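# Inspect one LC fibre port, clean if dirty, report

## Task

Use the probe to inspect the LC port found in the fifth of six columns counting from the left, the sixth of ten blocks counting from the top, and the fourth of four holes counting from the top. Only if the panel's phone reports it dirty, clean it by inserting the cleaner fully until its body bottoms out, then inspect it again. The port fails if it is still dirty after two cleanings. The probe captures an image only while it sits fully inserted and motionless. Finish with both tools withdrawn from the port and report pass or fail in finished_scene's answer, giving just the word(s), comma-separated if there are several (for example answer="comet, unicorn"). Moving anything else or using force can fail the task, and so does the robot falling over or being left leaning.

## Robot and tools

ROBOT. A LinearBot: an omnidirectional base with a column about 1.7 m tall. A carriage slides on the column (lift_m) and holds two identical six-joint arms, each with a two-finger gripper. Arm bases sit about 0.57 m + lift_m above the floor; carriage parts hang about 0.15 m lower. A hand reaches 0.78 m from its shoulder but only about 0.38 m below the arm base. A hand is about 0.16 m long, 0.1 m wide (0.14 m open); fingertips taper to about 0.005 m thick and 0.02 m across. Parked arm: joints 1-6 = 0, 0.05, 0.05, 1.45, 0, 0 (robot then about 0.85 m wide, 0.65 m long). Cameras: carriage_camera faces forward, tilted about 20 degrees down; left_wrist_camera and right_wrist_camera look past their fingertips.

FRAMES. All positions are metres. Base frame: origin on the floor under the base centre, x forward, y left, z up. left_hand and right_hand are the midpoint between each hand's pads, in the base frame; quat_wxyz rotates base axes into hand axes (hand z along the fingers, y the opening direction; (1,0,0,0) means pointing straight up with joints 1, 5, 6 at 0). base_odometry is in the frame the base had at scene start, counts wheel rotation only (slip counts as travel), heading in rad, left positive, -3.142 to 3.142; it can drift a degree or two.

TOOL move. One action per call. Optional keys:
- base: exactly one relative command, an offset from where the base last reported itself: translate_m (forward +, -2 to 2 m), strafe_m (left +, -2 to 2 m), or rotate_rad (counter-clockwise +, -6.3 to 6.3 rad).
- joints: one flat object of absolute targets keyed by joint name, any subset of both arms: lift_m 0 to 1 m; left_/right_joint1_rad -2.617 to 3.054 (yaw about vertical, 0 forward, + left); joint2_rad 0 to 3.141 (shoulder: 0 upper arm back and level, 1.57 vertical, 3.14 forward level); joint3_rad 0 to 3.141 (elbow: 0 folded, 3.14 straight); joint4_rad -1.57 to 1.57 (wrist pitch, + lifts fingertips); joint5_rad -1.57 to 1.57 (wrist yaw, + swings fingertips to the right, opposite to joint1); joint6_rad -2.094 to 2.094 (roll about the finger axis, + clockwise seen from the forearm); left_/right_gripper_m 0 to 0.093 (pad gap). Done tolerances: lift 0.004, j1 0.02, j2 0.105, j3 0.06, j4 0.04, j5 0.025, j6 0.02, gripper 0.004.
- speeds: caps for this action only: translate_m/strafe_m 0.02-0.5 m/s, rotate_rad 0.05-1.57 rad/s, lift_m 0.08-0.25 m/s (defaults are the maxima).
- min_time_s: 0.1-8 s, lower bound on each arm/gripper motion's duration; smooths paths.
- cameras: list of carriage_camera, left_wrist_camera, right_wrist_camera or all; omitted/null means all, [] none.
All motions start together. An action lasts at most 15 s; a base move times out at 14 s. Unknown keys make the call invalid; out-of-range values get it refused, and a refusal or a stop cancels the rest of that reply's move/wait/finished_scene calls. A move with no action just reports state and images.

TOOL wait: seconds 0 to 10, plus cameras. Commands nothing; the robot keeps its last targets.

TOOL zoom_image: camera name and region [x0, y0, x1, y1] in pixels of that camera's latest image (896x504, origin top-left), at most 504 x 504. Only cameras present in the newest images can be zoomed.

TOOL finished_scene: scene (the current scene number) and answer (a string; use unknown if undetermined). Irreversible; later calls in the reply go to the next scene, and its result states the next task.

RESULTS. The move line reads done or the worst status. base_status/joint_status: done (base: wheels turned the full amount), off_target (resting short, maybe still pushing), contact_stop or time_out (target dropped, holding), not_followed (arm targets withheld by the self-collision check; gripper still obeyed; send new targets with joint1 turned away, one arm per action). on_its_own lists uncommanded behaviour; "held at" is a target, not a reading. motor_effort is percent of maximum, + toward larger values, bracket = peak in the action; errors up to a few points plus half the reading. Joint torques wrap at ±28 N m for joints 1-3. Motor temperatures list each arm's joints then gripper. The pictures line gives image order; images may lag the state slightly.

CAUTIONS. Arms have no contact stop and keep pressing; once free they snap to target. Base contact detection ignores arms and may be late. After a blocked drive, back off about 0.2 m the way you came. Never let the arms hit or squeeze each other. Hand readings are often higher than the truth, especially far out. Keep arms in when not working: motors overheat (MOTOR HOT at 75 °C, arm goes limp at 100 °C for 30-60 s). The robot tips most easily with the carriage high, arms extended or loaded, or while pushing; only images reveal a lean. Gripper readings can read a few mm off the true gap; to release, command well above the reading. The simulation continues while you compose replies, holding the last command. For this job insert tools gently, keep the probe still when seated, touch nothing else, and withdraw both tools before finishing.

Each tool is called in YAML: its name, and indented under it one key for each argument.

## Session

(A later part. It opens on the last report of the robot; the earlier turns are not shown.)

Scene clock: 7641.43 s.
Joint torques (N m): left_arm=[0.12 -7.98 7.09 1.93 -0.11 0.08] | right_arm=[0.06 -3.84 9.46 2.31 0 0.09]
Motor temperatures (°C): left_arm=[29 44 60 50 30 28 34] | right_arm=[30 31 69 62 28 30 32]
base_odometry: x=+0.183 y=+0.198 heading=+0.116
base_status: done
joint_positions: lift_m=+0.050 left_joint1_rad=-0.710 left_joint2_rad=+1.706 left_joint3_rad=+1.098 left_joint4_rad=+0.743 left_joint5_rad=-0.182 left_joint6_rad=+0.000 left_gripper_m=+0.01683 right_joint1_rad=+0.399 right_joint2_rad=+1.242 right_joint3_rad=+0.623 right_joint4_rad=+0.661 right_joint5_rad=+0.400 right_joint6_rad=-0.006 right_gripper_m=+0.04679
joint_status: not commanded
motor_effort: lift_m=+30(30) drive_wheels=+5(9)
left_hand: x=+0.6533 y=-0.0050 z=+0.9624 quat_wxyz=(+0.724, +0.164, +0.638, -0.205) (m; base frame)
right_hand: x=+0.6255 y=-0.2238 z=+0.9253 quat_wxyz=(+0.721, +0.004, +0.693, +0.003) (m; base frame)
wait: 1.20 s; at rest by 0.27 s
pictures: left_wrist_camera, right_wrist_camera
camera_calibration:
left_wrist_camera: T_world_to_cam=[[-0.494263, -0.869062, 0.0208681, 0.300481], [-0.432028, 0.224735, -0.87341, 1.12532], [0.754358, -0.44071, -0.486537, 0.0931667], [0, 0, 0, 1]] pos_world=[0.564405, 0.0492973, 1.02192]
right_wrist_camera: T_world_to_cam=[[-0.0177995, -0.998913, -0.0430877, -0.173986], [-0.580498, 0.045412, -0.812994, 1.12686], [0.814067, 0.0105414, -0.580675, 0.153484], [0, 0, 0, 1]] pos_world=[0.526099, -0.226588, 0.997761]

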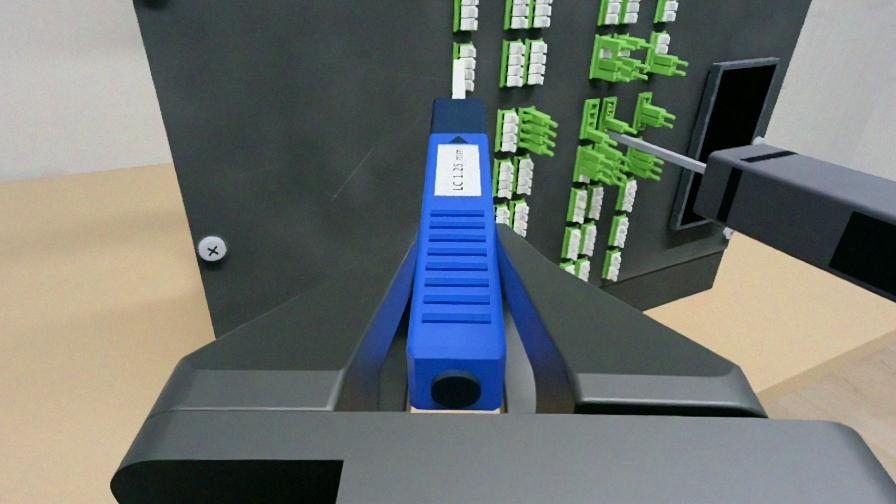

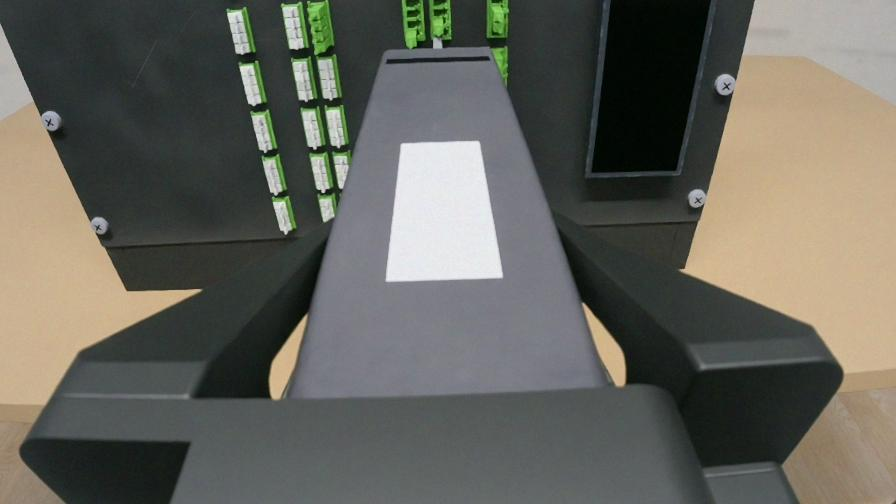

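move:
  base: {"rotate_rad": -0.0015}
  speeds: {"rotate_rad": 0.05}
  joints: {"lift_m": 0.0511}
  cameras: []

wait:
  seconds: 1.2
  cameras: ["right_wrist_camera", "left_wrist_camera"]

zoom_image:
  camera: "right_wrist_camera"
  region: [425, 22, 453, 50]

zoom_image:
  camera: "left_wrist_camera"
  region: [596, 120, 620, 144]

Scene clock: 7661.83 s.
Joint torques (N m): left_arm=[0.03 -7.99 7.08 1.95 -0.11 0.08] | right_arm=[0.06 -3.85 9.46 2.3 -0.02 0.08]
Motor temperatures (°C): left_arm=[29 44 60 50 30 28 34] | right_arm=[30 31 69 62 28 30 32]
move: done
base_odometry: x=+0.183 y=+0.198 heading=+0.116
base_status: done
joint_positions: lift_m=+0.051 left_joint1_rad=-0.710 left_joint2_rad=+1.706 left_joint3_rad=+1.098 left_joint4_rad=+0.743 left_joint5_rad=-0.182 left_joint6_rad=+0.000 left_gripper_m=+0.01683 right_joint1_rad=+0.399 right_joint2_rad=+1.242 right_joint3_rad=+0.623 right_joint4_rad=+0.661 right_joint5_rad=+0.400 right_joint6_rad=-0.006 right_gripper_m=+0.04679
joint_status: all done
motor_effort: lift_m=+36(39) drive_wheels=+5(7)
left_hand: x=+0.6533 y=-0.0050 z=+0.9631 quat_wxyz=(+0.724, +0.164, +0.638, -0.205) (m; base frame)
right_hand: x=+0.6255 y=-0.2238 z=+0.9258 quat_wxyz=(+0.721, +0.004, +0.693, +0.003) (m; base frame)
pictures: none
No camera images: "cameras" was empty.

Scene clock: 7663.03 s.
Joint torques (N m): left_arm=[0.09 -7.99 7.12 1.93 -0.11 0.08] | right_arm=[0.09 -3.9 9.47 2.31 -0.01 0.09]
Motor temperatures (°C): left_arm=[29 44 60 50 30 28 34] | right_arm=[30 31 69 62 28 30 32]
base_odometry: x=+0.183 y=+0.198 heading=+0.116
base_status: done
joint_positions: lift_m=+0.051 left_joint1_rad=-0.710 left_joint2_rad=+1.706 left_joint3_rad=+1.098 left_joint4_rad=+0.743 left_joint5_rad=-0.182 left_joint6_rad=+0.000 left_gripper_m=+0.01683 right_joint1_rad=+0.399 right_joint2_rad=+1.242 right_joint3_rad=+0.623 right_joint4_rad=+0.661 right_joint5_rad=+0.400 right_joint6_rad=-0.006 right_gripper_m=+0.04679
joint_status: all done
motor_effort: lift_m=+36(39) drive_wheels=+5(7)
left_hand: x=+0.6533 y=-0.0050 z=+0.9631 quat_wxyz=(+0.724, +0.164, +0.638, -0.205) (m; base frame)
right_hand: x=+0.6255 y=-0.2238 z=+0.9258 quat_wxyz=(+0.721, +0.004, +0.693, +0.003) (m; base frame)
wait: 1.20 s; at rest by 0.27 s
pictures: left_wrist_camera, right_wrist_camera
camera_calibration:
left_wrist_camera: T_world_to_cam=[[-0.494263, -0.869062, 0.0208681, 0.300467], [-0.432028, 0.224735, -0.87341, 1.12593], [0.754358, -0.44071, -0.486537, 0.0935073], [0, 0, 0, 1]] pos_world=[0.564405, 0.0492973, 1.02262]
right_wrist_camera: T_world_to_cam=[[-0.0178375, -0.998918, -0.0429415, -0.17409], [-0.58079, 0.0453113, -0.812791, 1.12726], [0.813858, 0.0104418, -0.58097, 0.154075], [0, 0, 0, 1]] pos_world=[0.526199, -0.226588, 0.998261]

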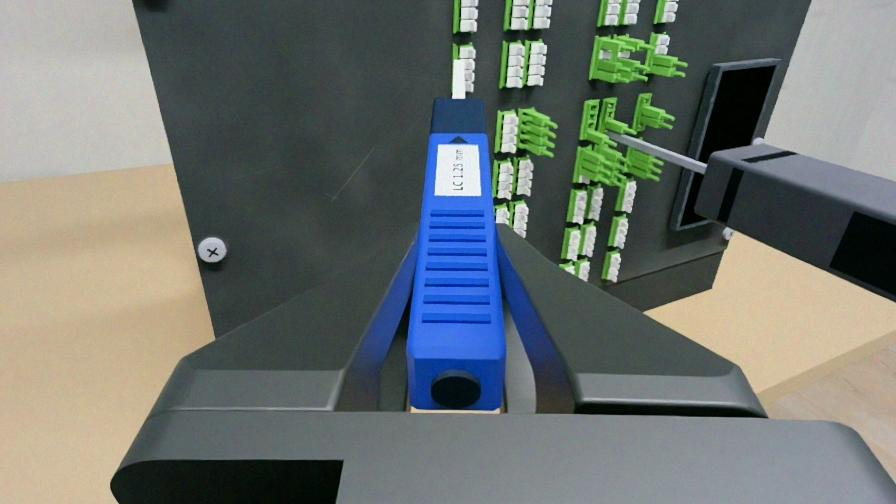

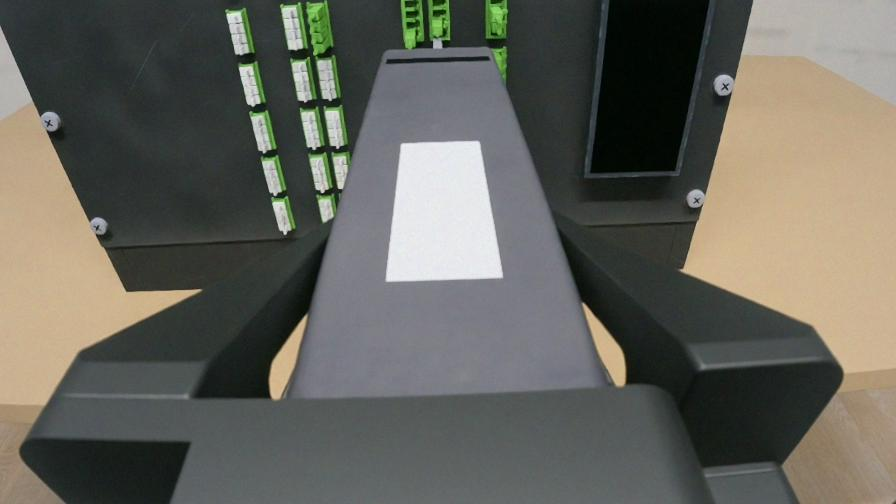

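Scaled by 18.000 from the camera's 896x504 image, which has a finer 1280x720 frame.

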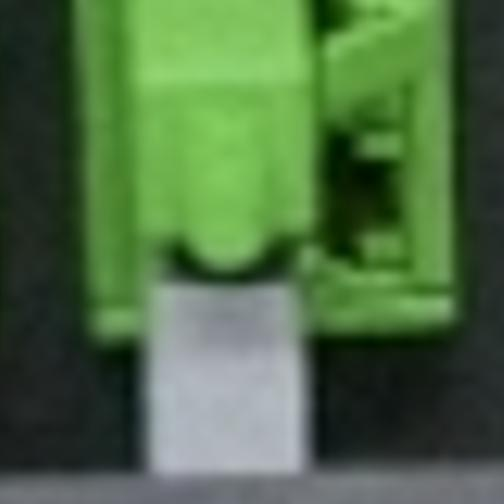

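Scaled by 21.000 from the camera's 896x504 image, which has a finer 1280x720 frame.

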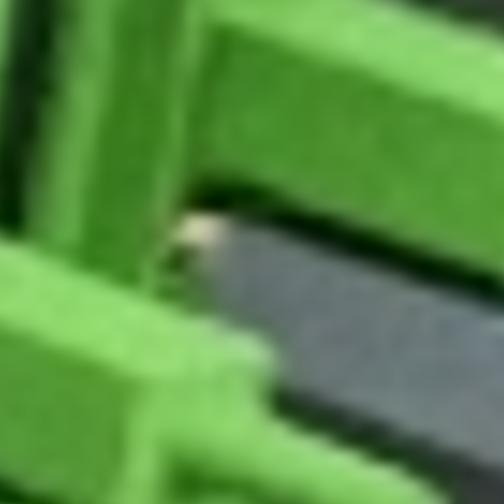

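move:
  base: {"rotate_rad": -0.0011}
  speeds: {"rotate_rad": 0.05}
  cameras: []

wait:
  seconds: 1.2
  cameras: ["right_wrist_camera"]

zoom_image:
  camera: "right_wrist_camera"
  region: [425, 22, 453, 50]

Scene clock: 7676.50 s.
Joint torques (N m): left_arm=[0.1 -7.99 7.09 1.93 -0.11 0.07] | right_arm=[0.08 -3.88 9.5 2.29 -0.02 0.09]
Motor temperatures (°C): left_arm=[29 44 60 50 30 28 34] | right_arm=[30 31 69 62 28 30 32]
move: done
base_odometry: x=+0.183 y=+0.198 heading=+0.115
base_status: done
joint_positions: lift_m=+0.051 left_joint1_rad=-0.710 left_joint2_rad=+1.706 left_joint3_rad=+1.098 left_joint4_rad=+0.743 left_joint5_rad=-0.182 left_joint6_rad=+0.000 left_gripper_m=+0.01683 right_joint1_rad=+0.399 right_joint2_rad=+1.242 right_joint3_rad=+0.623 right_joint4_rad=+0.661 right_joint5_rad=+0.400 right_joint6_rad=-0.006 right_gripper_m=+0.04679
joint_status: not commanded
motor_effort: lift_m=+36(36) drive_wheels=+6(6)
left_hand: x=+0.6533 y=-0.0050 z=+0.9631 quat_wxyz=(+0.724, +0.164, +0.638, -0.205) (m; base frame)
right_hand: x=+0.6255 y=-0.2238 z=+0.9258 quat_wxyz=(+0.721, +0.004, +0.693, +0.003) (m; base frame)
pictures: none
No camera images: "cameras" was empty.

Scene clock: 7677.70 s.
Joint torques (N m): left_arm=[0.08 -7.97 7.12 1.93 -0.11 0.08] | right_arm=[0.06 -3.85 9.46 2.31 -0.01 0.09]
Motor temperatures (°C): left_arm=[29 44 60 50 30 28 34] | right_arm=[30 31 69 62 28 30 32]
base_odometry: x=+0.183 y=+0.198 heading=+0.115
base_status: done
joint_positions: lift_m=+0.051 left_joint1_rad=-0.710 left_joint2_rad=+1.706 left_joint3_rad=+1.098 left_joint4_rad=+0.743 left_joint5_rad=-0.182 left_joint6_rad=+0.000 left_gripper_m=+0.01683 right_joint1_rad=+0.399 right_joint2_rad=+1.242 right_joint3_rad=+0.623 right_joint4_rad=+0.661 right_joint5_rad=+0.400 right_joint6_rad=-0.006 right_gripper_m=+0.04679
joint_status: not commanded
motor_effort: lift_m=+36(36) drive_wheels=+6(6)
left_hand: x=+0.6533 y=-0.0050 z=+0.9631 quat_wxyz=(+0.724, +0.164, +0.638, -0.205) (m; base frame)
right_hand: x=+0.6255 y=-0.2238 z=+0.9258 quat_wxyz=(+0.721, +0.004, +0.693, +0.003) (m; base frame)
wait: 1.20 s; at rest by 0.27 s
pictures: right_wrist_camera
camera_calibration:
right_wrist_camera: T_world_to_cam=[[-0.0178375, -0.998918, -0.0429415, -0.17409], [-0.58079, 0.0453113, -0.812791, 1.12726], [0.813858, 0.0104418, -0.58097, 0.154075], [0, 0, 0, 1]] pos_world=[0.526199, -0.226588, 0.998261]

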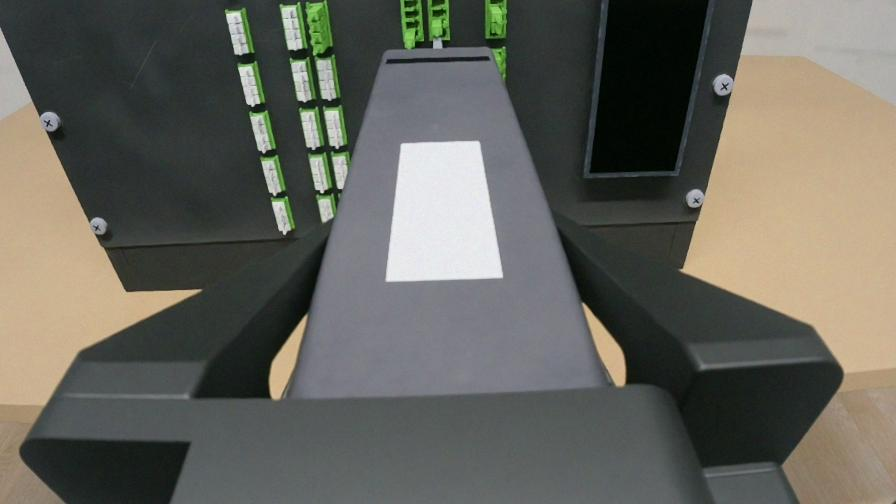

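Scaled by 18.000 from the camera's 896x504 image, which has a finer 1280x720 frame.

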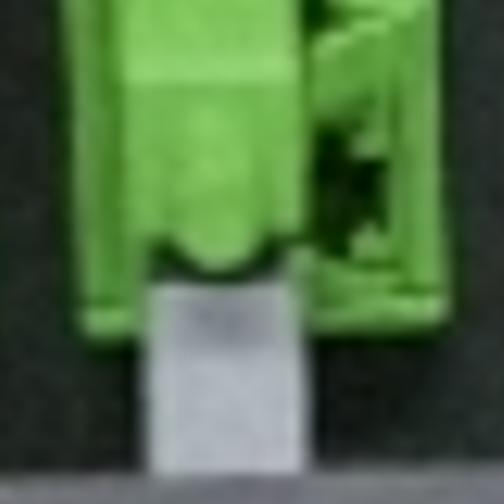

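move:
  base: {"translate_m": 0.0010}
  speeds: {"translate_m": 0.02}
  cameras: []

wait:
  seconds: 1.2
  cameras: ["right_wrist_camera", "left_wrist_camera"]

zoom_image:
  camera: "right_wrist_camera"
  region: [425, 22, 453, 50]

zoom_image:
  camera: "left_wrist_camera"
  region: [596, 120, 620, 144]

Scene clock: 7686.63 s.
Joint torques (N m): left_arm=[0.13 -8.08 7.04 1.94 -0.11 0.08] | right_arm=[0.05 -3.86 9.47 2.3 -0.01 0.09]
Motor temperatures (°C): left_arm=[29 44 60 50 30 28 34] | right_arm=[30 31 69 62 28 30 32]
move: done
base_odometry: x=+0.184 y=+0.199 heading=+0.116
base_status: done
joint_positions: lift_m=+0.051 left_joint1_rad=-0.710 left_joint2_rad=+1.706 left_joint3_rad=+1.098 left_joint4_rad=+0.743 left_joint5_rad=-0.182 left_joint6_rad=+0.000 left_gripper_m=+0.01683 right_joint1_rad=+0.399 right_joint2_rad=+1.242 right_joint3_rad=+0.623 right_joint4_rad=+0.661 right_joint5_rad=+0.400 right_joint6_rad=-0.006 right_gripper_m=+0.04679
joint_status: not commanded
motor_effort: lift_m=+36(36) drive_wheels=+5(11)
left_hand: x=+0.6533 y=-0.0050 z=+0.9630 quat_wxyz=(+0.724, +0.164, +0.638, -0.205) (m; base frame)
right_hand: x=+0.6255 y=-0.2238 z=+0.9259 quat_wxyz=(+0.721, +0.004, +0.693, +0.003) (m; base frame)
pictures: none
No camera images: "cameras" was empty.

Scene clock: 7687.83 s.
Joint torques (N m): left_arm=[0.12 -7.99 7.1 1.94 -0.11 0.07] | right_arm=[0.06 -3.86 9.44 2.29 0 0.09]
Motor temperatures (°C): left_arm=[29 44 60 50 30 28 34] | right_arm=[30 31 69 62 28 30 32]
base_odometry: x=+0.184 y=+0.199 heading=+0.116
base_status: done
joint_positions: lift_m=+0.051 left_joint1_rad=-0.710 left_joint2_rad=+1.706 left_joint3_rad=+1.098 left_joint4_rad=+0.743 left_joint5_rad=-0.182 left_joint6_rad=+0.000 left_gripper_m=+0.01683 right_joint1_rad=+0.399 right_joint2_rad=+1.242 right_joint3_rad=+0.623 right_joint4_rad=+0.661 right_joint5_rad=+0.400 right_joint6_rad=-0.006 right_gripper_m=+0.04679
joint_status: not commanded
motor_effort: lift_m=+36(36) drive_wheels=+5(11)
left_hand: x=+0.6533 y=-0.0050 z=+0.9630 quat_wxyz=(+0.724, +0.164, +0.638, -0.205) (m; base frame)
right_hand: x=+0.6255 y=-0.2238 z=+0.9259 quat_wxyz=(+0.721, +0.004, +0.693, +0.003) (m; base frame)
wait: 1.20 s; at rest by 0.27 s
pictures: left_wrist_camera, right_wrist_camera
camera_calibration:
left_wrist_camera: T_world_to_cam=[[-0.494277, -0.869057, 0.0207488, 0.300599], [-0.432286, 0.225015, -0.873211, 1.12577], [0.754201, -0.440577, -0.486901, 0.0939135], [0, 0, 0, 1]] pos_world=[0.564404, 0.0492982, 1.02252]
right_wrist_camera: T_world_to_cam=[[-0.0177995, -0.998913, -0.0430877, -0.173959], [-0.580498, 0.045412, -0.812994, 1.12741], [0.814067, 0.0105414, -0.580675, 0.153751], [0, 0, 0, 1]] pos_world=[0.526199, -0.226588, 0.998361]

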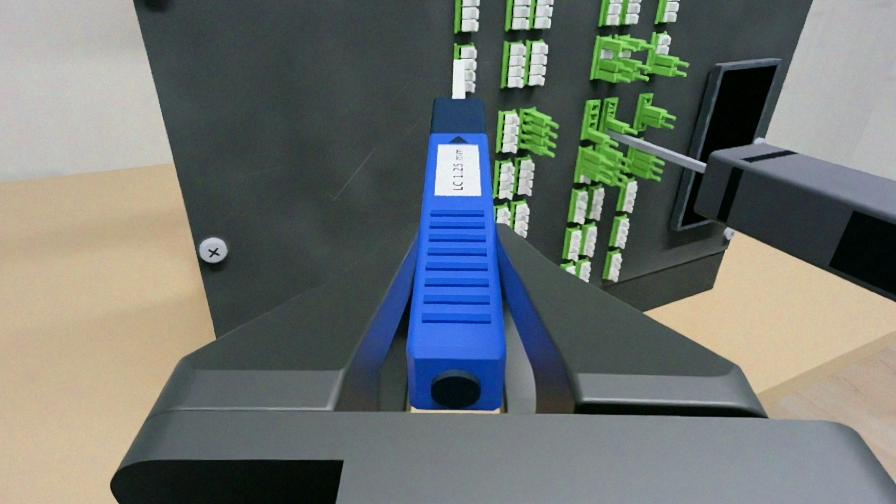

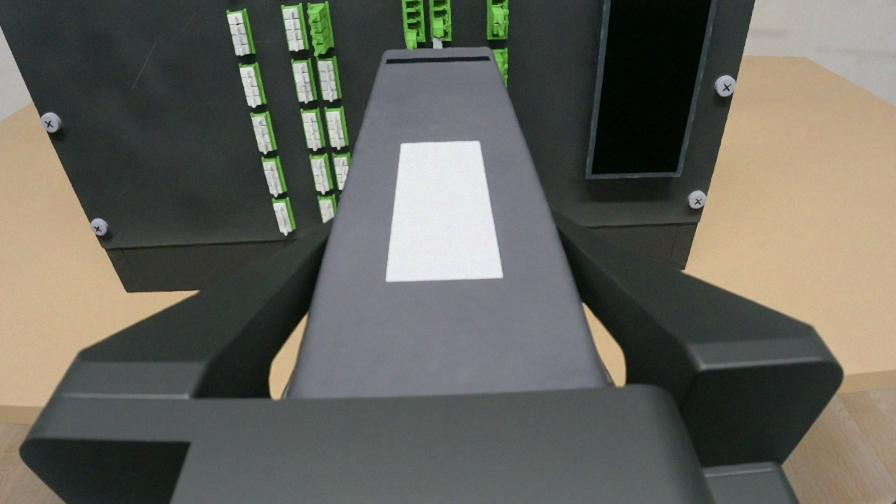

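Scaled by 18.000 from the camera's 896x504 image, which has a finer 1280x720 frame.

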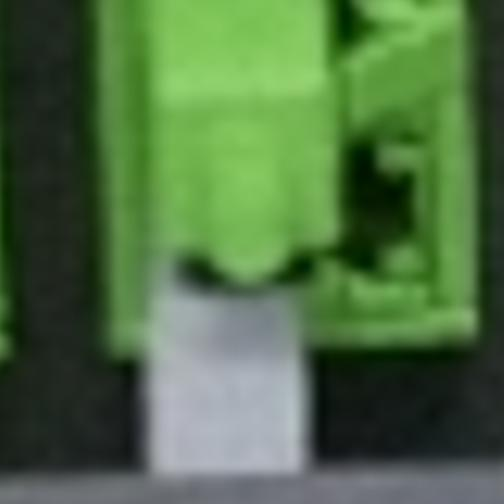

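Scaled by 21.000 from the camera's 896x504 image, which has a finer 1280x720 frame.

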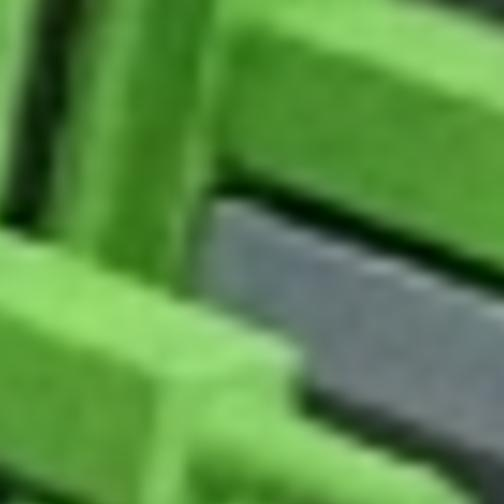

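move:
  base: {"rotate_rad": -0.0018}
  speeds: {"rotate_rad": 0.05}
  cameras: []

wait:
  seconds: 1.2
  cameras: ["right_wrist_camera", "left_wrist_camera"]

zoom_image:
  camera: "right_wrist_camera"
  region: [425, 22, 453, 50]

zoom_image:
  camera: "left_wrist_camera"
  region: [596, 120, 620, 144]

Scene clock: 7741.17 s.
Joint torques (N m): left_arm=[0.12 -7.95 7.06 1.9 -0.11 0.07] | right_arm=[0.06 -3.85 9.46 2.3 -0.01 0.1]
Motor temperatures (°C): left_arm=[29 44 60 50 30 28 34] | right_arm=[30 31 69 62 28 30 32]
move: done
base_odometry: x=+0.184 y=+0.199 heading=+0.115
base_status: done
joint_positions: lift_m=+0.051 left_joint1_rad=-0.710 left_joint2_rad=+1.706 left_joint3_rad=+1.098 left_joint4_rad=+0.743 left_joint5_rad=-0.182 left_joint6_rad=+0.000 left_gripper_m=+0.01683 right_joint1_rad=+0.399 right_joint2_rad=+1.242 right_joint3_rad=+0.623 right_joint4_rad=+0.662 right_joint5_rad=+0.400 right_joint6_rad=-0.006 right_gripper_m=+0.04679
joint_status: not commanded
motor_effort: lift_m=+36(36) drive_wheels=+6(7)
left_hand: x=+0.6533 y=-0.0050 z=+0.9630 quat_wxyz=(+0.724, +0.164, +0.638, -0.205) (m; base frame)
right_hand: x=+0.6255 y=-0.2238 z=+0.9260 quat_wxyz=(+0.721, +0.004, +0.693, +0.003) (m; base frame)
pictures: none
No camera images: "cameras" was empty.

Scene clock: 7742.37 s.
Joint torques (N m): left_arm=[0.09 -7.98 7.1 1.93 -0.11 0.07] | right_arm=[0.1 -3.85 9.46 2.29 -0.01 0.09]
Motor temperatures (°C): left_arm=[29 44 60 50 30 28 34] | right_arm=[30 31 69 62 28 30 32]
base_odometry: x=+0.184 y=+0.199 heading=+0.115
base_status: done
joint_positions: lift_m=+0.051 left_joint1_rad=-0.710 left_joint2_rad=+1.706 left_joint3_rad=+1.098 left_joint4_rad=+0.743 left_joint5_rad=-0.182 left_joint6_rad=+0.000 left_gripper_m=+0.01683 right_joint1_rad=+0.399 right_joint2_rad=+1.242 right_joint3_rad=+0.623 right_joint4_rad=+0.662 right_joint5_rad=+0.400 right_joint6_rad=-0.006 right_gripper_m=+0.04679
joint_status: not commanded
motor_effort: lift_m=+36(36) drive_wheels=+6(7)
left_hand: x=+0.6533 y=-0.0050 z=+0.9630 quat_wxyz=(+0.724, +0.164, +0.638, -0.205) (m; base frame)
right_hand: x=+0.6255 y=-0.2238 z=+0.9260 quat_wxyz=(+0.721, +0.004, +0.693, +0.003) (m; base frame)
wait: 1.20 s; at rest by 0.27 s
pictures: left_wrist_camera, right_wrist_camera
camera_calibration:
left_wrist_camera: T_world_to_cam=[[-0.494277, -0.869057, 0.0207488, 0.300599], [-0.432286, 0.225015, -0.873211, 1.12577], [0.754201, -0.440577, -0.486901, 0.0939135], [0, 0, 0, 1]] pos_world=[0.564404, 0.0492982, 1.02252]
right_wrist_camera: T_world_to_cam=[[-0.0177614, -0.998907, -0.0432338, -0.173833], [-0.580206, 0.0455126, -0.813197, 1.12742], [0.814276, 0.0106411, -0.580381, 0.153451], [0, 0, 0, 1]] pos_world=[0.526099, -0.226588, 0.998362]

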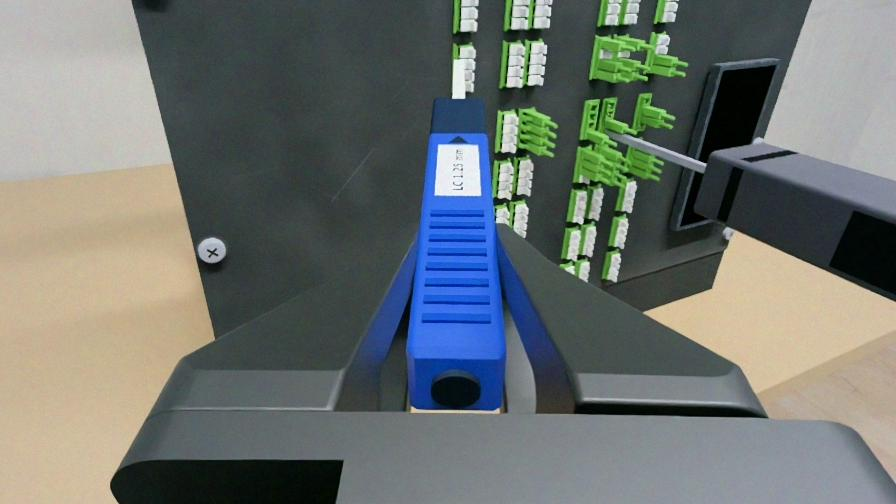

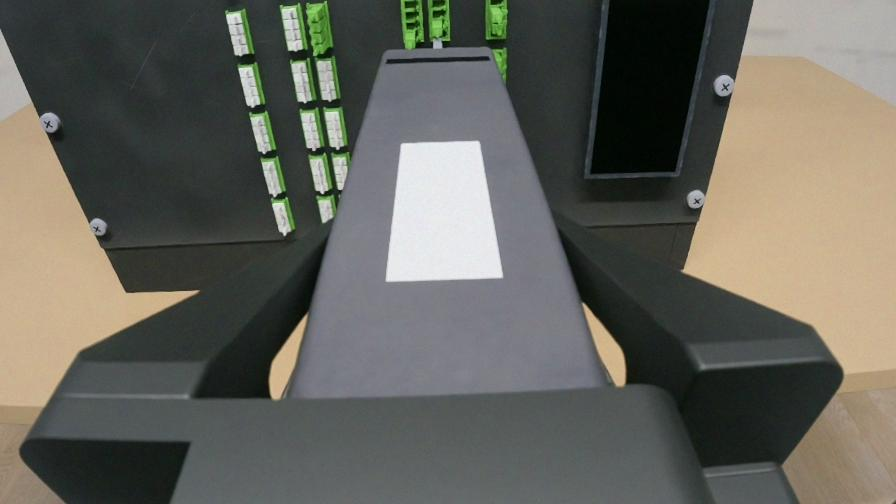

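Scaled by 18.000 from the camera's 896x504 image, which has a finer 1280x720 frame.

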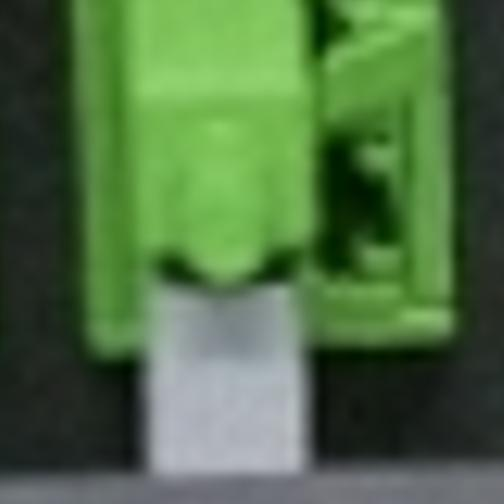

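Scaled by 21.000 from the camera's 896x504 image, which has a finer 1280x720 frame.

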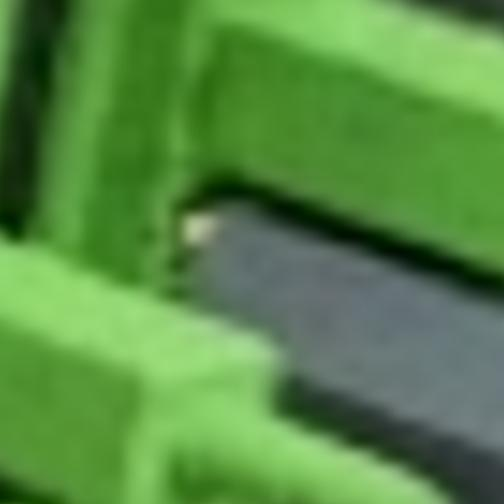

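move:
  base: {"rotate_rad": -0.002}
  speeds: {"rotate_rad": 0.05}
  cameras: []

wait:
  seconds: 1.0
  cameras: ["right_wrist_camera"]

zoom_image:
  camera: "right_wrist_camera"
  region: [425, 22, 453, 50]

move:
  base: {"translate_m": -0.0015}
  speeds: {"translate_m": 0.02}
  cameras: []

wait:
  seconds: 1.2
  cameras: ["right_wrist_camera"]

zoom_image:
  camera: "right_wrist_camera"
  region: [425, 22, 453, 50]

Scene clock: 7773.10 s.
Joint torques (N m): left_arm=[0.09 -7.97 7.13 1.95 -0.11 0.08] | right_arm=[0.08 -3.86 9.47 2.28 -0.02 0.09]
Motor temperatures (°C): left_arm=[29 44 60 50 30 28 34] | right_arm=[30 31 69 62 28 30 32]
move: done
base_odometry: x=+0.184 y=+0.199 heading=+0.114
base_status: done
joint_positions: lift_m=+0.051 left_joint1_rad=-0.710 left_joint2_rad=+1.706 left_joint3_rad=+1.098 left_joint4_rad=+0.743 left_joint5_rad=-0.182 left_joint6_rad=+0.000 left_gripper_m=+0.01683 right_joint1_rad=+0.399 right_joint2_rad=+1.242 right_joint3_rad=+0.623 right_joint4_rad=+0.662 right_joint5_rad=+0.400 right_joint6_rad=-0.006 right_gripper_m=+0.04679
joint_status: not commanded
motor_effort: lift_m=+36(36) drive_wheels=+8(10)
left_hand: x=+0.6533 y=-0.0050 z=+0.9630 quat_wxyz=(+0.724, +0.164, +0.638, -0.205) (m; base frame)
right_hand: x=+0.6255 y=-0.2238 z=+0.9260 quat_wxyz=(+0.721, +0.004, +0.693, +0.003) (m; base frame)
pictures: none
No camera images: "cameras" was empty.

Scene clock: 7774.10 s.
Joint torques (N m): left_arm=[0.1 -7.99 7.1 1.93 -0.12 0.08] | right_arm=[0.08 -3.85 9.44 2.3 -0.01 0.08]
Motor temperatures (°C): left_arm=[29 44 60 50 30 28 34] | right_arm=[30 31 69 62 28 30 32]
base_odometry: x=+0.184 y=+0.199 heading=+0.114
base_status: done
joint_positions: lift_m=+0.051 left_joint1_rad=-0.710 left_joint2_rad=+1.706 left_joint3_rad=+1.098 left_joint4_rad=+0.743 left_joint5_rad=-0.182 left_joint6_rad=+0.000 left_gripper_m=+0.01683 right_joint1_rad=+0.399 right_joint2_rad=+1.242 right_joint3_rad=+0.623 right_joint4_rad=+0.662 right_joint5_rad=+0.400 right_joint6_rad=-0.006 right_gripper_m=+0.04679
joint_status: not commanded
motor_effort: lift_m=+36(36) drive_wheels=+8(10)
left_hand: x=+0.6533 y=-0.0050 z=+0.9630 quat_wxyz=(+0.724, +0.164, +0.638, -0.205) (m; base frame)
right_hand: x=+0.6255 y=-0.2238 z=+0.9260 quat_wxyz=(+0.721, +0.004, +0.693, +0.003) (m; base frame)
wait: 1.00 s; at rest by 0.27 s
pictures: right_wrist_camera
camera_calibration:
right_wrist_camera: T_world_to_cam=[[-0.0177614, -0.998907, -0.0432338, -0.173833], [-0.580206, 0.0455126, -0.813197, 1.12742], [0.814276, 0.0106411, -0.580381, 0.153451], [0, 0, 0, 1]] pos_world=[0.526099, -0.226588, 0.998362]

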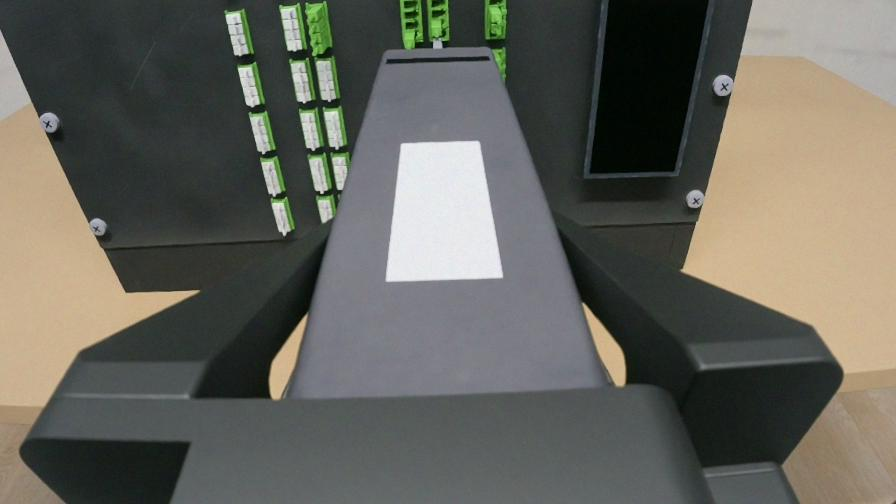

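Scaled by 18.000 from the camera's 896x504 image, which has a finer 1280x720 frame.

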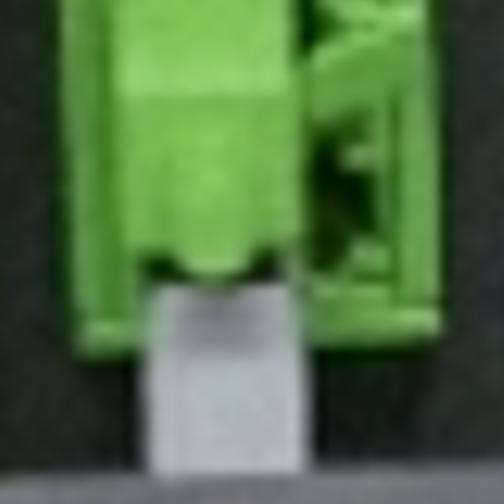

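Scene clock: 7774.67 s.
Joint torques (N m): left_arm=[0.1 -7.92 7.2 1.9 -0.11 0.07] | right_arm=[0.09 -3.95 9.51 2.3 -0.02 0.08]
Motor temperatures (°C): left_arm=[29 44 60 50 30 28 34] | right_arm=[30 31 69 62 28 30 32]
move: done
base_odometry: x=+0.182 y=+0.199 heading=+0.115
base_status: done
joint_positions: lift_m=+0.051 left_joint1_rad=-0.710 left_joint2_rad=+1.706 left_joint3_rad=+1.098 left_joint4_rad=+0.743 left_joint5_rad=-0.182 left_joint6_rad=+0.000 left_gripper_m=+0.01683 right_joint1_rad=+0.399 right_joint2_rad=+1.243 right_joint3_rad=+0.623 right_joint4_rad=+0.661 right_joint5_rad=+0.400 right_joint6_rad=-0.006 right_gripper_m=+0.04679
joint_status: not commanded
motor_effort: lift_m=+36(36) drive_wheels=+3(11)
left_hand: x=+0.6533 y=-0.0050 z=+0.9630 quat_wxyz=(+0.724, +0.164, +0.638, -0.205) (m; base frame)
right_hand: x=+0.6256 y=-0.2238 z=+0.9257 quat_wxyz=(+0.720, +0.004, +0.694, +0.003) (m; base frame)
pictures: none
No camera images: "cameras" was empty.

Scene clock: 7775.87 s.
Joint torques (N m): left_arm=[0.09 -7.99 7.1 1.94 -0.11 0.08] | right_arm=[0.08 -3.9 9.46 2.29 0 0.09]
Motor temperatures (°C): left_arm=[29 44 60 50 30 28 34] | right_arm=[30 31 69 62 28 30 32]
base_odometry: x=+0.182 y=+0.199 heading=+0.115
base_status: done
joint_positions: lift_m=+0.051 left_joint1_rad=-0.710 left_joint2_rad=+1.706 left_joint3_rad=+1.098 left_joint4_rad=+0.743 left_joint5_rad=-0.182 left_joint6_rad=+0.000 left_gripper_m=+0.01683 right_joint1_rad=+0.399 right_joint2_rad=+1.243 right_joint3_rad=+0.623 right_joint4_rad=+0.661 right_joint5_rad=+0.400 right_joint6_rad=-0.006 right_gripper_m=+0.04679
joint_status: not commanded
motor_effort: lift_m=+36(36) drive_wheels=+3(11)
left_hand: x=+0.6533 y=-0.0050 z=+0.9630 quat_wxyz=(+0.724, +0.164, +0.638, -0.205) (m; base frame)
right_hand: x=+0.6256 y=-0.2238 z=+0.9257 quat_wxyz=(+0.720, +0.004, +0.694, +0.003) (m; base frame)
wait: 1.20 s; at rest by 0.27 s
pictures: right_wrist_camera
camera_calibration:
right_wrist_camera: T_world_to_cam=[[-0.0178753, -0.998924, -0.0427952, -0.17422], [-0.581082, 0.0452106, -0.812588, 1.12716], [0.813649, 0.0103422, -0.581265, 0.154317], [0, 0, 0, 1]] pos_world=[0.526299, -0.226588, 0.998161]

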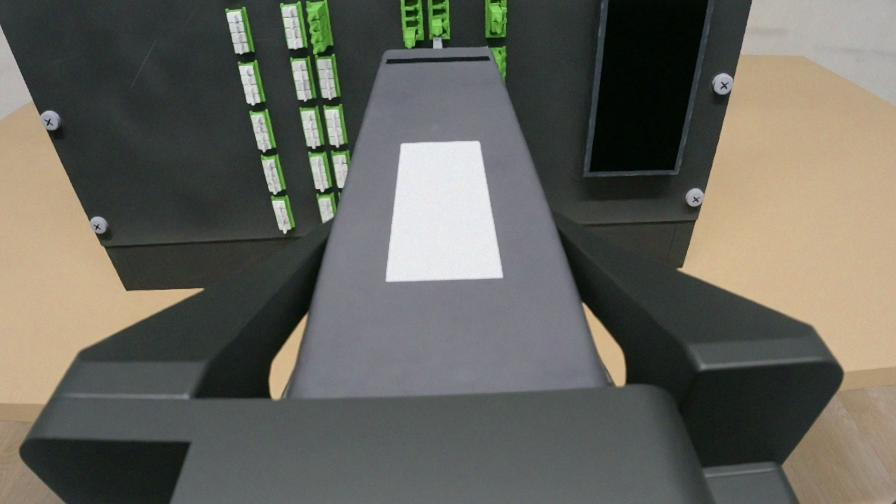

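Scaled by 18.000 from the camera's 896x504 image, which has a finer 1280x720 frame.

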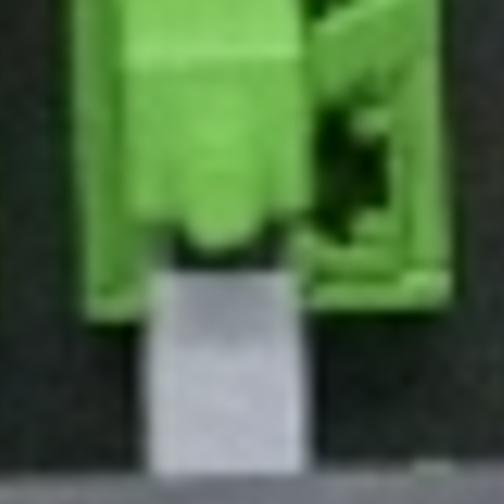

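move:
  base: {"translate_m": 0.0016}
  speeds: {"translate_m": 0.02}
  joints: {"lift_m": 0.0517}
  cameras: []

wait:
  seconds: 1.2
  cameras: ["right_wrist_camera", "left_wrist_camera"]

zoom_image:
  camera: "right_wrist_camera"
  region: [425, 22, 453, 50]

zoom_image:
  camera: "left_wrist_camera"
  region: [596, 120, 620, 144]

Scene clock: 7795.57 s.
Joint torques (N m): left_arm=[0.12 -7.87 7.12 1.94 -0.11 0.08] | right_arm=[0.06 -3.92 9.46 2.29 -0.01 0.09]
Motor temperatures (°C): left_arm=[29 44 60 50 30 28 34] | right_arm=[30 31 69 62 28 30 32]
move: done
base_odometry: x=+0.184 y=+0.199 heading=+0.115
base_status: done
joint_positions: lift_m=+0.051 left_joint1_rad=-0.710 left_joint2_rad=+1.706 left_joint3_rad=+1.098 left_joint4_rad=+0.743 left_joint5_rad=-0.182 left_joint6_rad=+0.000 left_gripper_m=+0.01683 right_joint1_rad=+0.399 right_joint2_rad=+1.243 right_joint3_rad=+0.623 right_joint4_rad=+0.661 right_joint5_rad=+0.400 right_joint6_rad=-0.006 right_gripper_m=+0.04679
joint_status: all done
motor_effort: lift_m=+37(39) drive_wheels=+4(8)
left_hand: x=+0.6533 y=-0.0050 z=+0.9636 quat_wxyz=(+0.724, +0.164, +0.638, -0.205) (m; base frame)
right_hand: x=+0.6256 y=-0.2238 z=+0.9261 quat_wxyz=(+0.720, +0.004, +0.694, +0.003) (m; base frame)
pictures: none
No camera images: "cameras" was empty.

Scene clock: 7796.77 s.
Joint torques (N m): left_arm=[0.09 -7.99 7.1 1.94 -0.11 0.08] | right_arm=[0.06 -3.96 9.46 2.3 -0.01 0.09]
Motor temperatures (°C): left_arm=[29 44 60 50 30 28 34] | right_arm=[30 31 69 62 28 30 32]
base_odometry: x=+0.184 y=+0.199 heading=+0.115
base_status: done
joint_positions: lift_m=+0.051 left_joint1_rad=-0.710 left_joint2_rad=+1.706 left_joint3_rad=+1.098 left_joint4_rad=+0.743 left_joint5_rad=-0.182 left_joint6_rad=+0.000 left_gripper_m=+0.01683 right_joint1_rad=+0.399 right_joint2_rad=+1.243 right_joint3_rad=+0.623 right_joint4_rad=+0.661 right_joint5_rad=+0.400 right_joint6_rad=-0.006 right_gripper_m=+0.04679
joint_status: all done
motor_effort: lift_m=+37(39) drive_wheels=+4(8)
left_hand: x=+0.6533 y=-0.0050 z=+0.9636 quat_wxyz=(+0.724, +0.164, +0.638, -0.205) (m; base frame)
right_hand: x=+0.6256 y=-0.2238 z=+0.9261 quat_wxyz=(+0.720, +0.004, +0.694, +0.003) (m; base frame)
wait: 1.20 s; at rest by 0.27 s
pictures: left_wrist_camera, right_wrist_camera
camera_calibration:
left_wrist_camera: T_world_to_cam=[[-0.494263, -0.869062, 0.0208681, 0.300459], [-0.432028, 0.224735, -0.87341, 1.12628], [0.754358, -0.44071, -0.486537, 0.0937019], [0, 0, 0, 1]] pos_world=[0.564405, 0.0492973, 1.02302]
right_wrist_camera: T_world_to_cam=[[-0.0178753, -0.998924, -0.0427952, -0.174199], [-0.581082, 0.0452106, -0.812588, 1.12757], [0.813649, 0.0103422, -0.581265, 0.154608], [0, 0, 0, 1]] pos_world=[0.526299, -0.226588, 0.998661]

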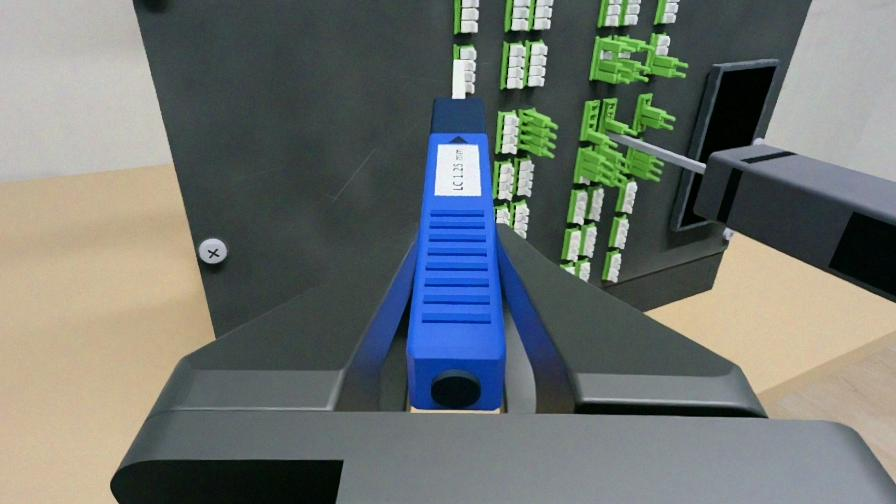

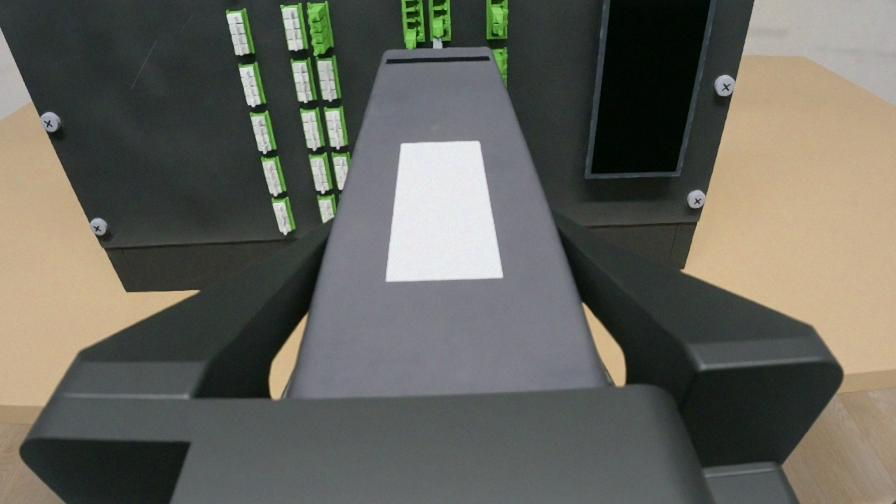

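Scaled by 18.000 from the camera's 896x504 image, which has a finer 1280x720 frame.

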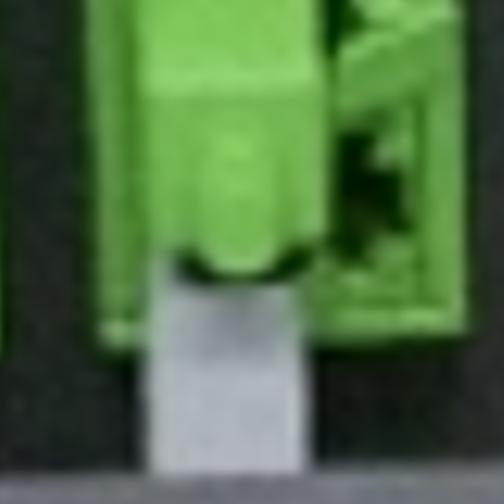

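Scaled by 21.000 from the camera's 896x504 image, which has a finer 1280x720 frame.

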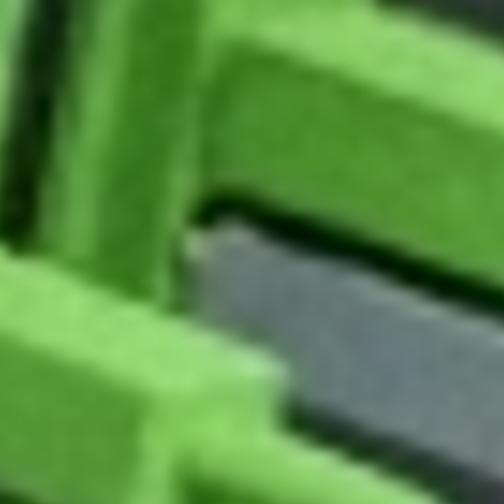

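move:
  base: {"rotate_rad": -0.003}
  speeds: {"rotate_rad": 0.05}
  cameras: []

wait:
  seconds: 1.0
  cameras: ["right_wrist_camera"]

zoom_image:
  camera: "right_wrist_camera"
  region: [425, 22, 453, 50]

Scene clock: 7805.23 s.
Joint torques (N m): left_arm=[0.03 -7.99 7.13 1.91 -0.11 0.08] | right_arm=[0.03 -3.9 9.48 2.3 0.01 0.08]
Motor temperatures (°C): left_arm=[29 44 60 50 30 28 34] | right_arm=[30 31 69 62 28 30 32]
move: done
base_odometry: x=+0.184 y=+0.199 heading=+0.113
base_status: done
joint_positions: lift_m=+0.051 left_joint1_rad=-0.710 left_joint2_rad=+1.706 left_joint3_rad=+1.098 left_joint4_rad=+0.743 left_joint5_rad=-0.182 left_joint6_rad=+0.000 left_gripper_m=+0.01683 right_joint1_rad=+0.399 right_joint2_rad=+1.243 right_joint3_rad=+0.623 right_joint4_rad=+0.661 right_joint5_rad=+0.400 right_joint6_rad=-0.006 right_gripper_m=+0.04679
joint_status: not commanded
motor_effort: lift_m=+37(37) drive_wheels=+7(8)
left_hand: x=+0.6533 y=-0.0050 z=+0.9636 quat_wxyz=(+0.724, +0.164, +0.638, -0.205) (m; base frame)
right_hand: x=+0.6256 y=-0.2238 z=+0.9262 quat_wxyz=(+0.721, +0.004, +0.693, +0.003) (m; base frame)
pictures: none
No camera images: "cameras" was empty.

Scene clock: 7806.23 s.
Joint torques (N m): left_arm=[0.09 -7.99 7.09 1.93 -0.12 0.07] | right_arm=[0.05 -3.92 9.46 2.29 0 0.09]
Motor temperatures (°C): left_arm=[29 44 60 50 30 28 34] | right_arm=[30 31 69 62 28 30 32]
base_odometry: x=+0.184 y=+0.199 heading=+0.113
base_status: done
joint_positions: lift_m=+0.051 left_joint1_rad=-0.710 left_joint2_rad=+1.706 left_joint3_rad=+1.098 left_joint4_rad=+0.743 left_joint5_rad=-0.182 left_joint6_rad=+0.000 left_gripper_m=+0.01683 right_joint1_rad=+0.399 right_joint2_rad=+1.243 right_joint3_rad=+0.623 right_joint4_rad=+0.661 right_joint5_rad=+0.400 right_joint6_rad=-0.006 right_gripper_m=+0.04679
joint_status: not commanded
motor_effort: lift_m=+37(37) drive_wheels=+7(8)
left_hand: x=+0.6533 y=-0.0050 z=+0.9636 quat_wxyz=(+0.724, +0.164, +0.638, -0.205) (m; base frame)
right_hand: x=+0.6256 y=-0.2238 z=+0.9262 quat_wxyz=(+0.721, +0.004, +0.693, +0.003) (m; base frame)
wait: 1.00 s; at rest by 0.27 s
pictures: right_wrist_camera
camera_calibration:
right_wrist_camera: T_world_to_cam=[[-0.0178375, -0.998918, -0.0429415, -0.174073], [-0.58079, 0.0453113, -0.812791, 1.12758], [0.813858, 0.0104418, -0.58097, 0.154307], [0, 0, 0, 1]] pos_world=[0.526199, -0.226588, 0.998661]

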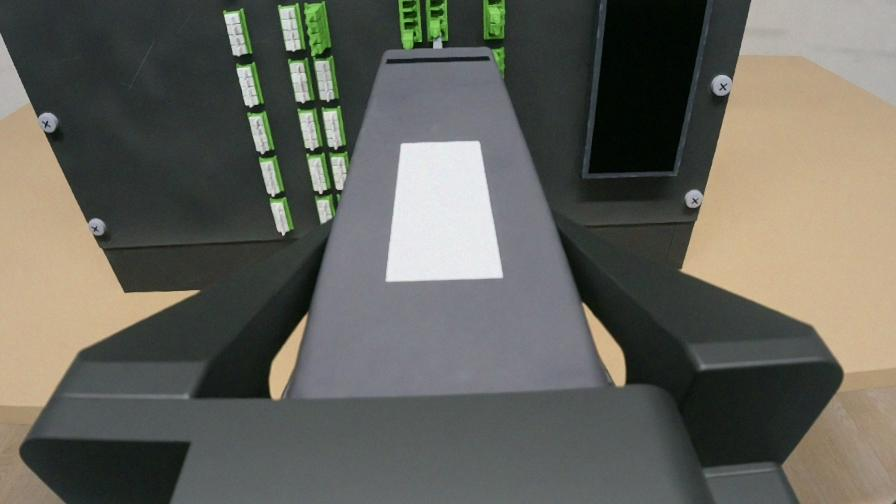

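Scaled by 18.000 from the camera's 896x504 image, which has a finer 1280x720 frame.

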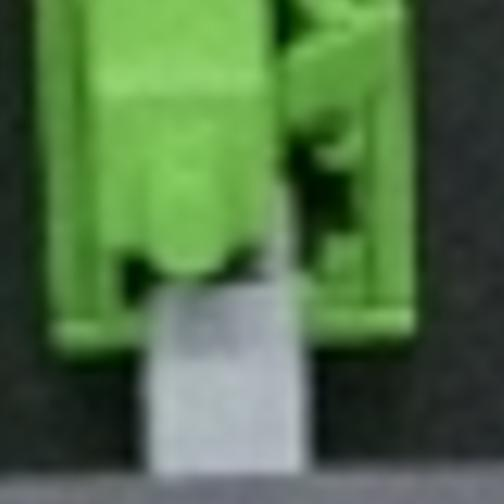

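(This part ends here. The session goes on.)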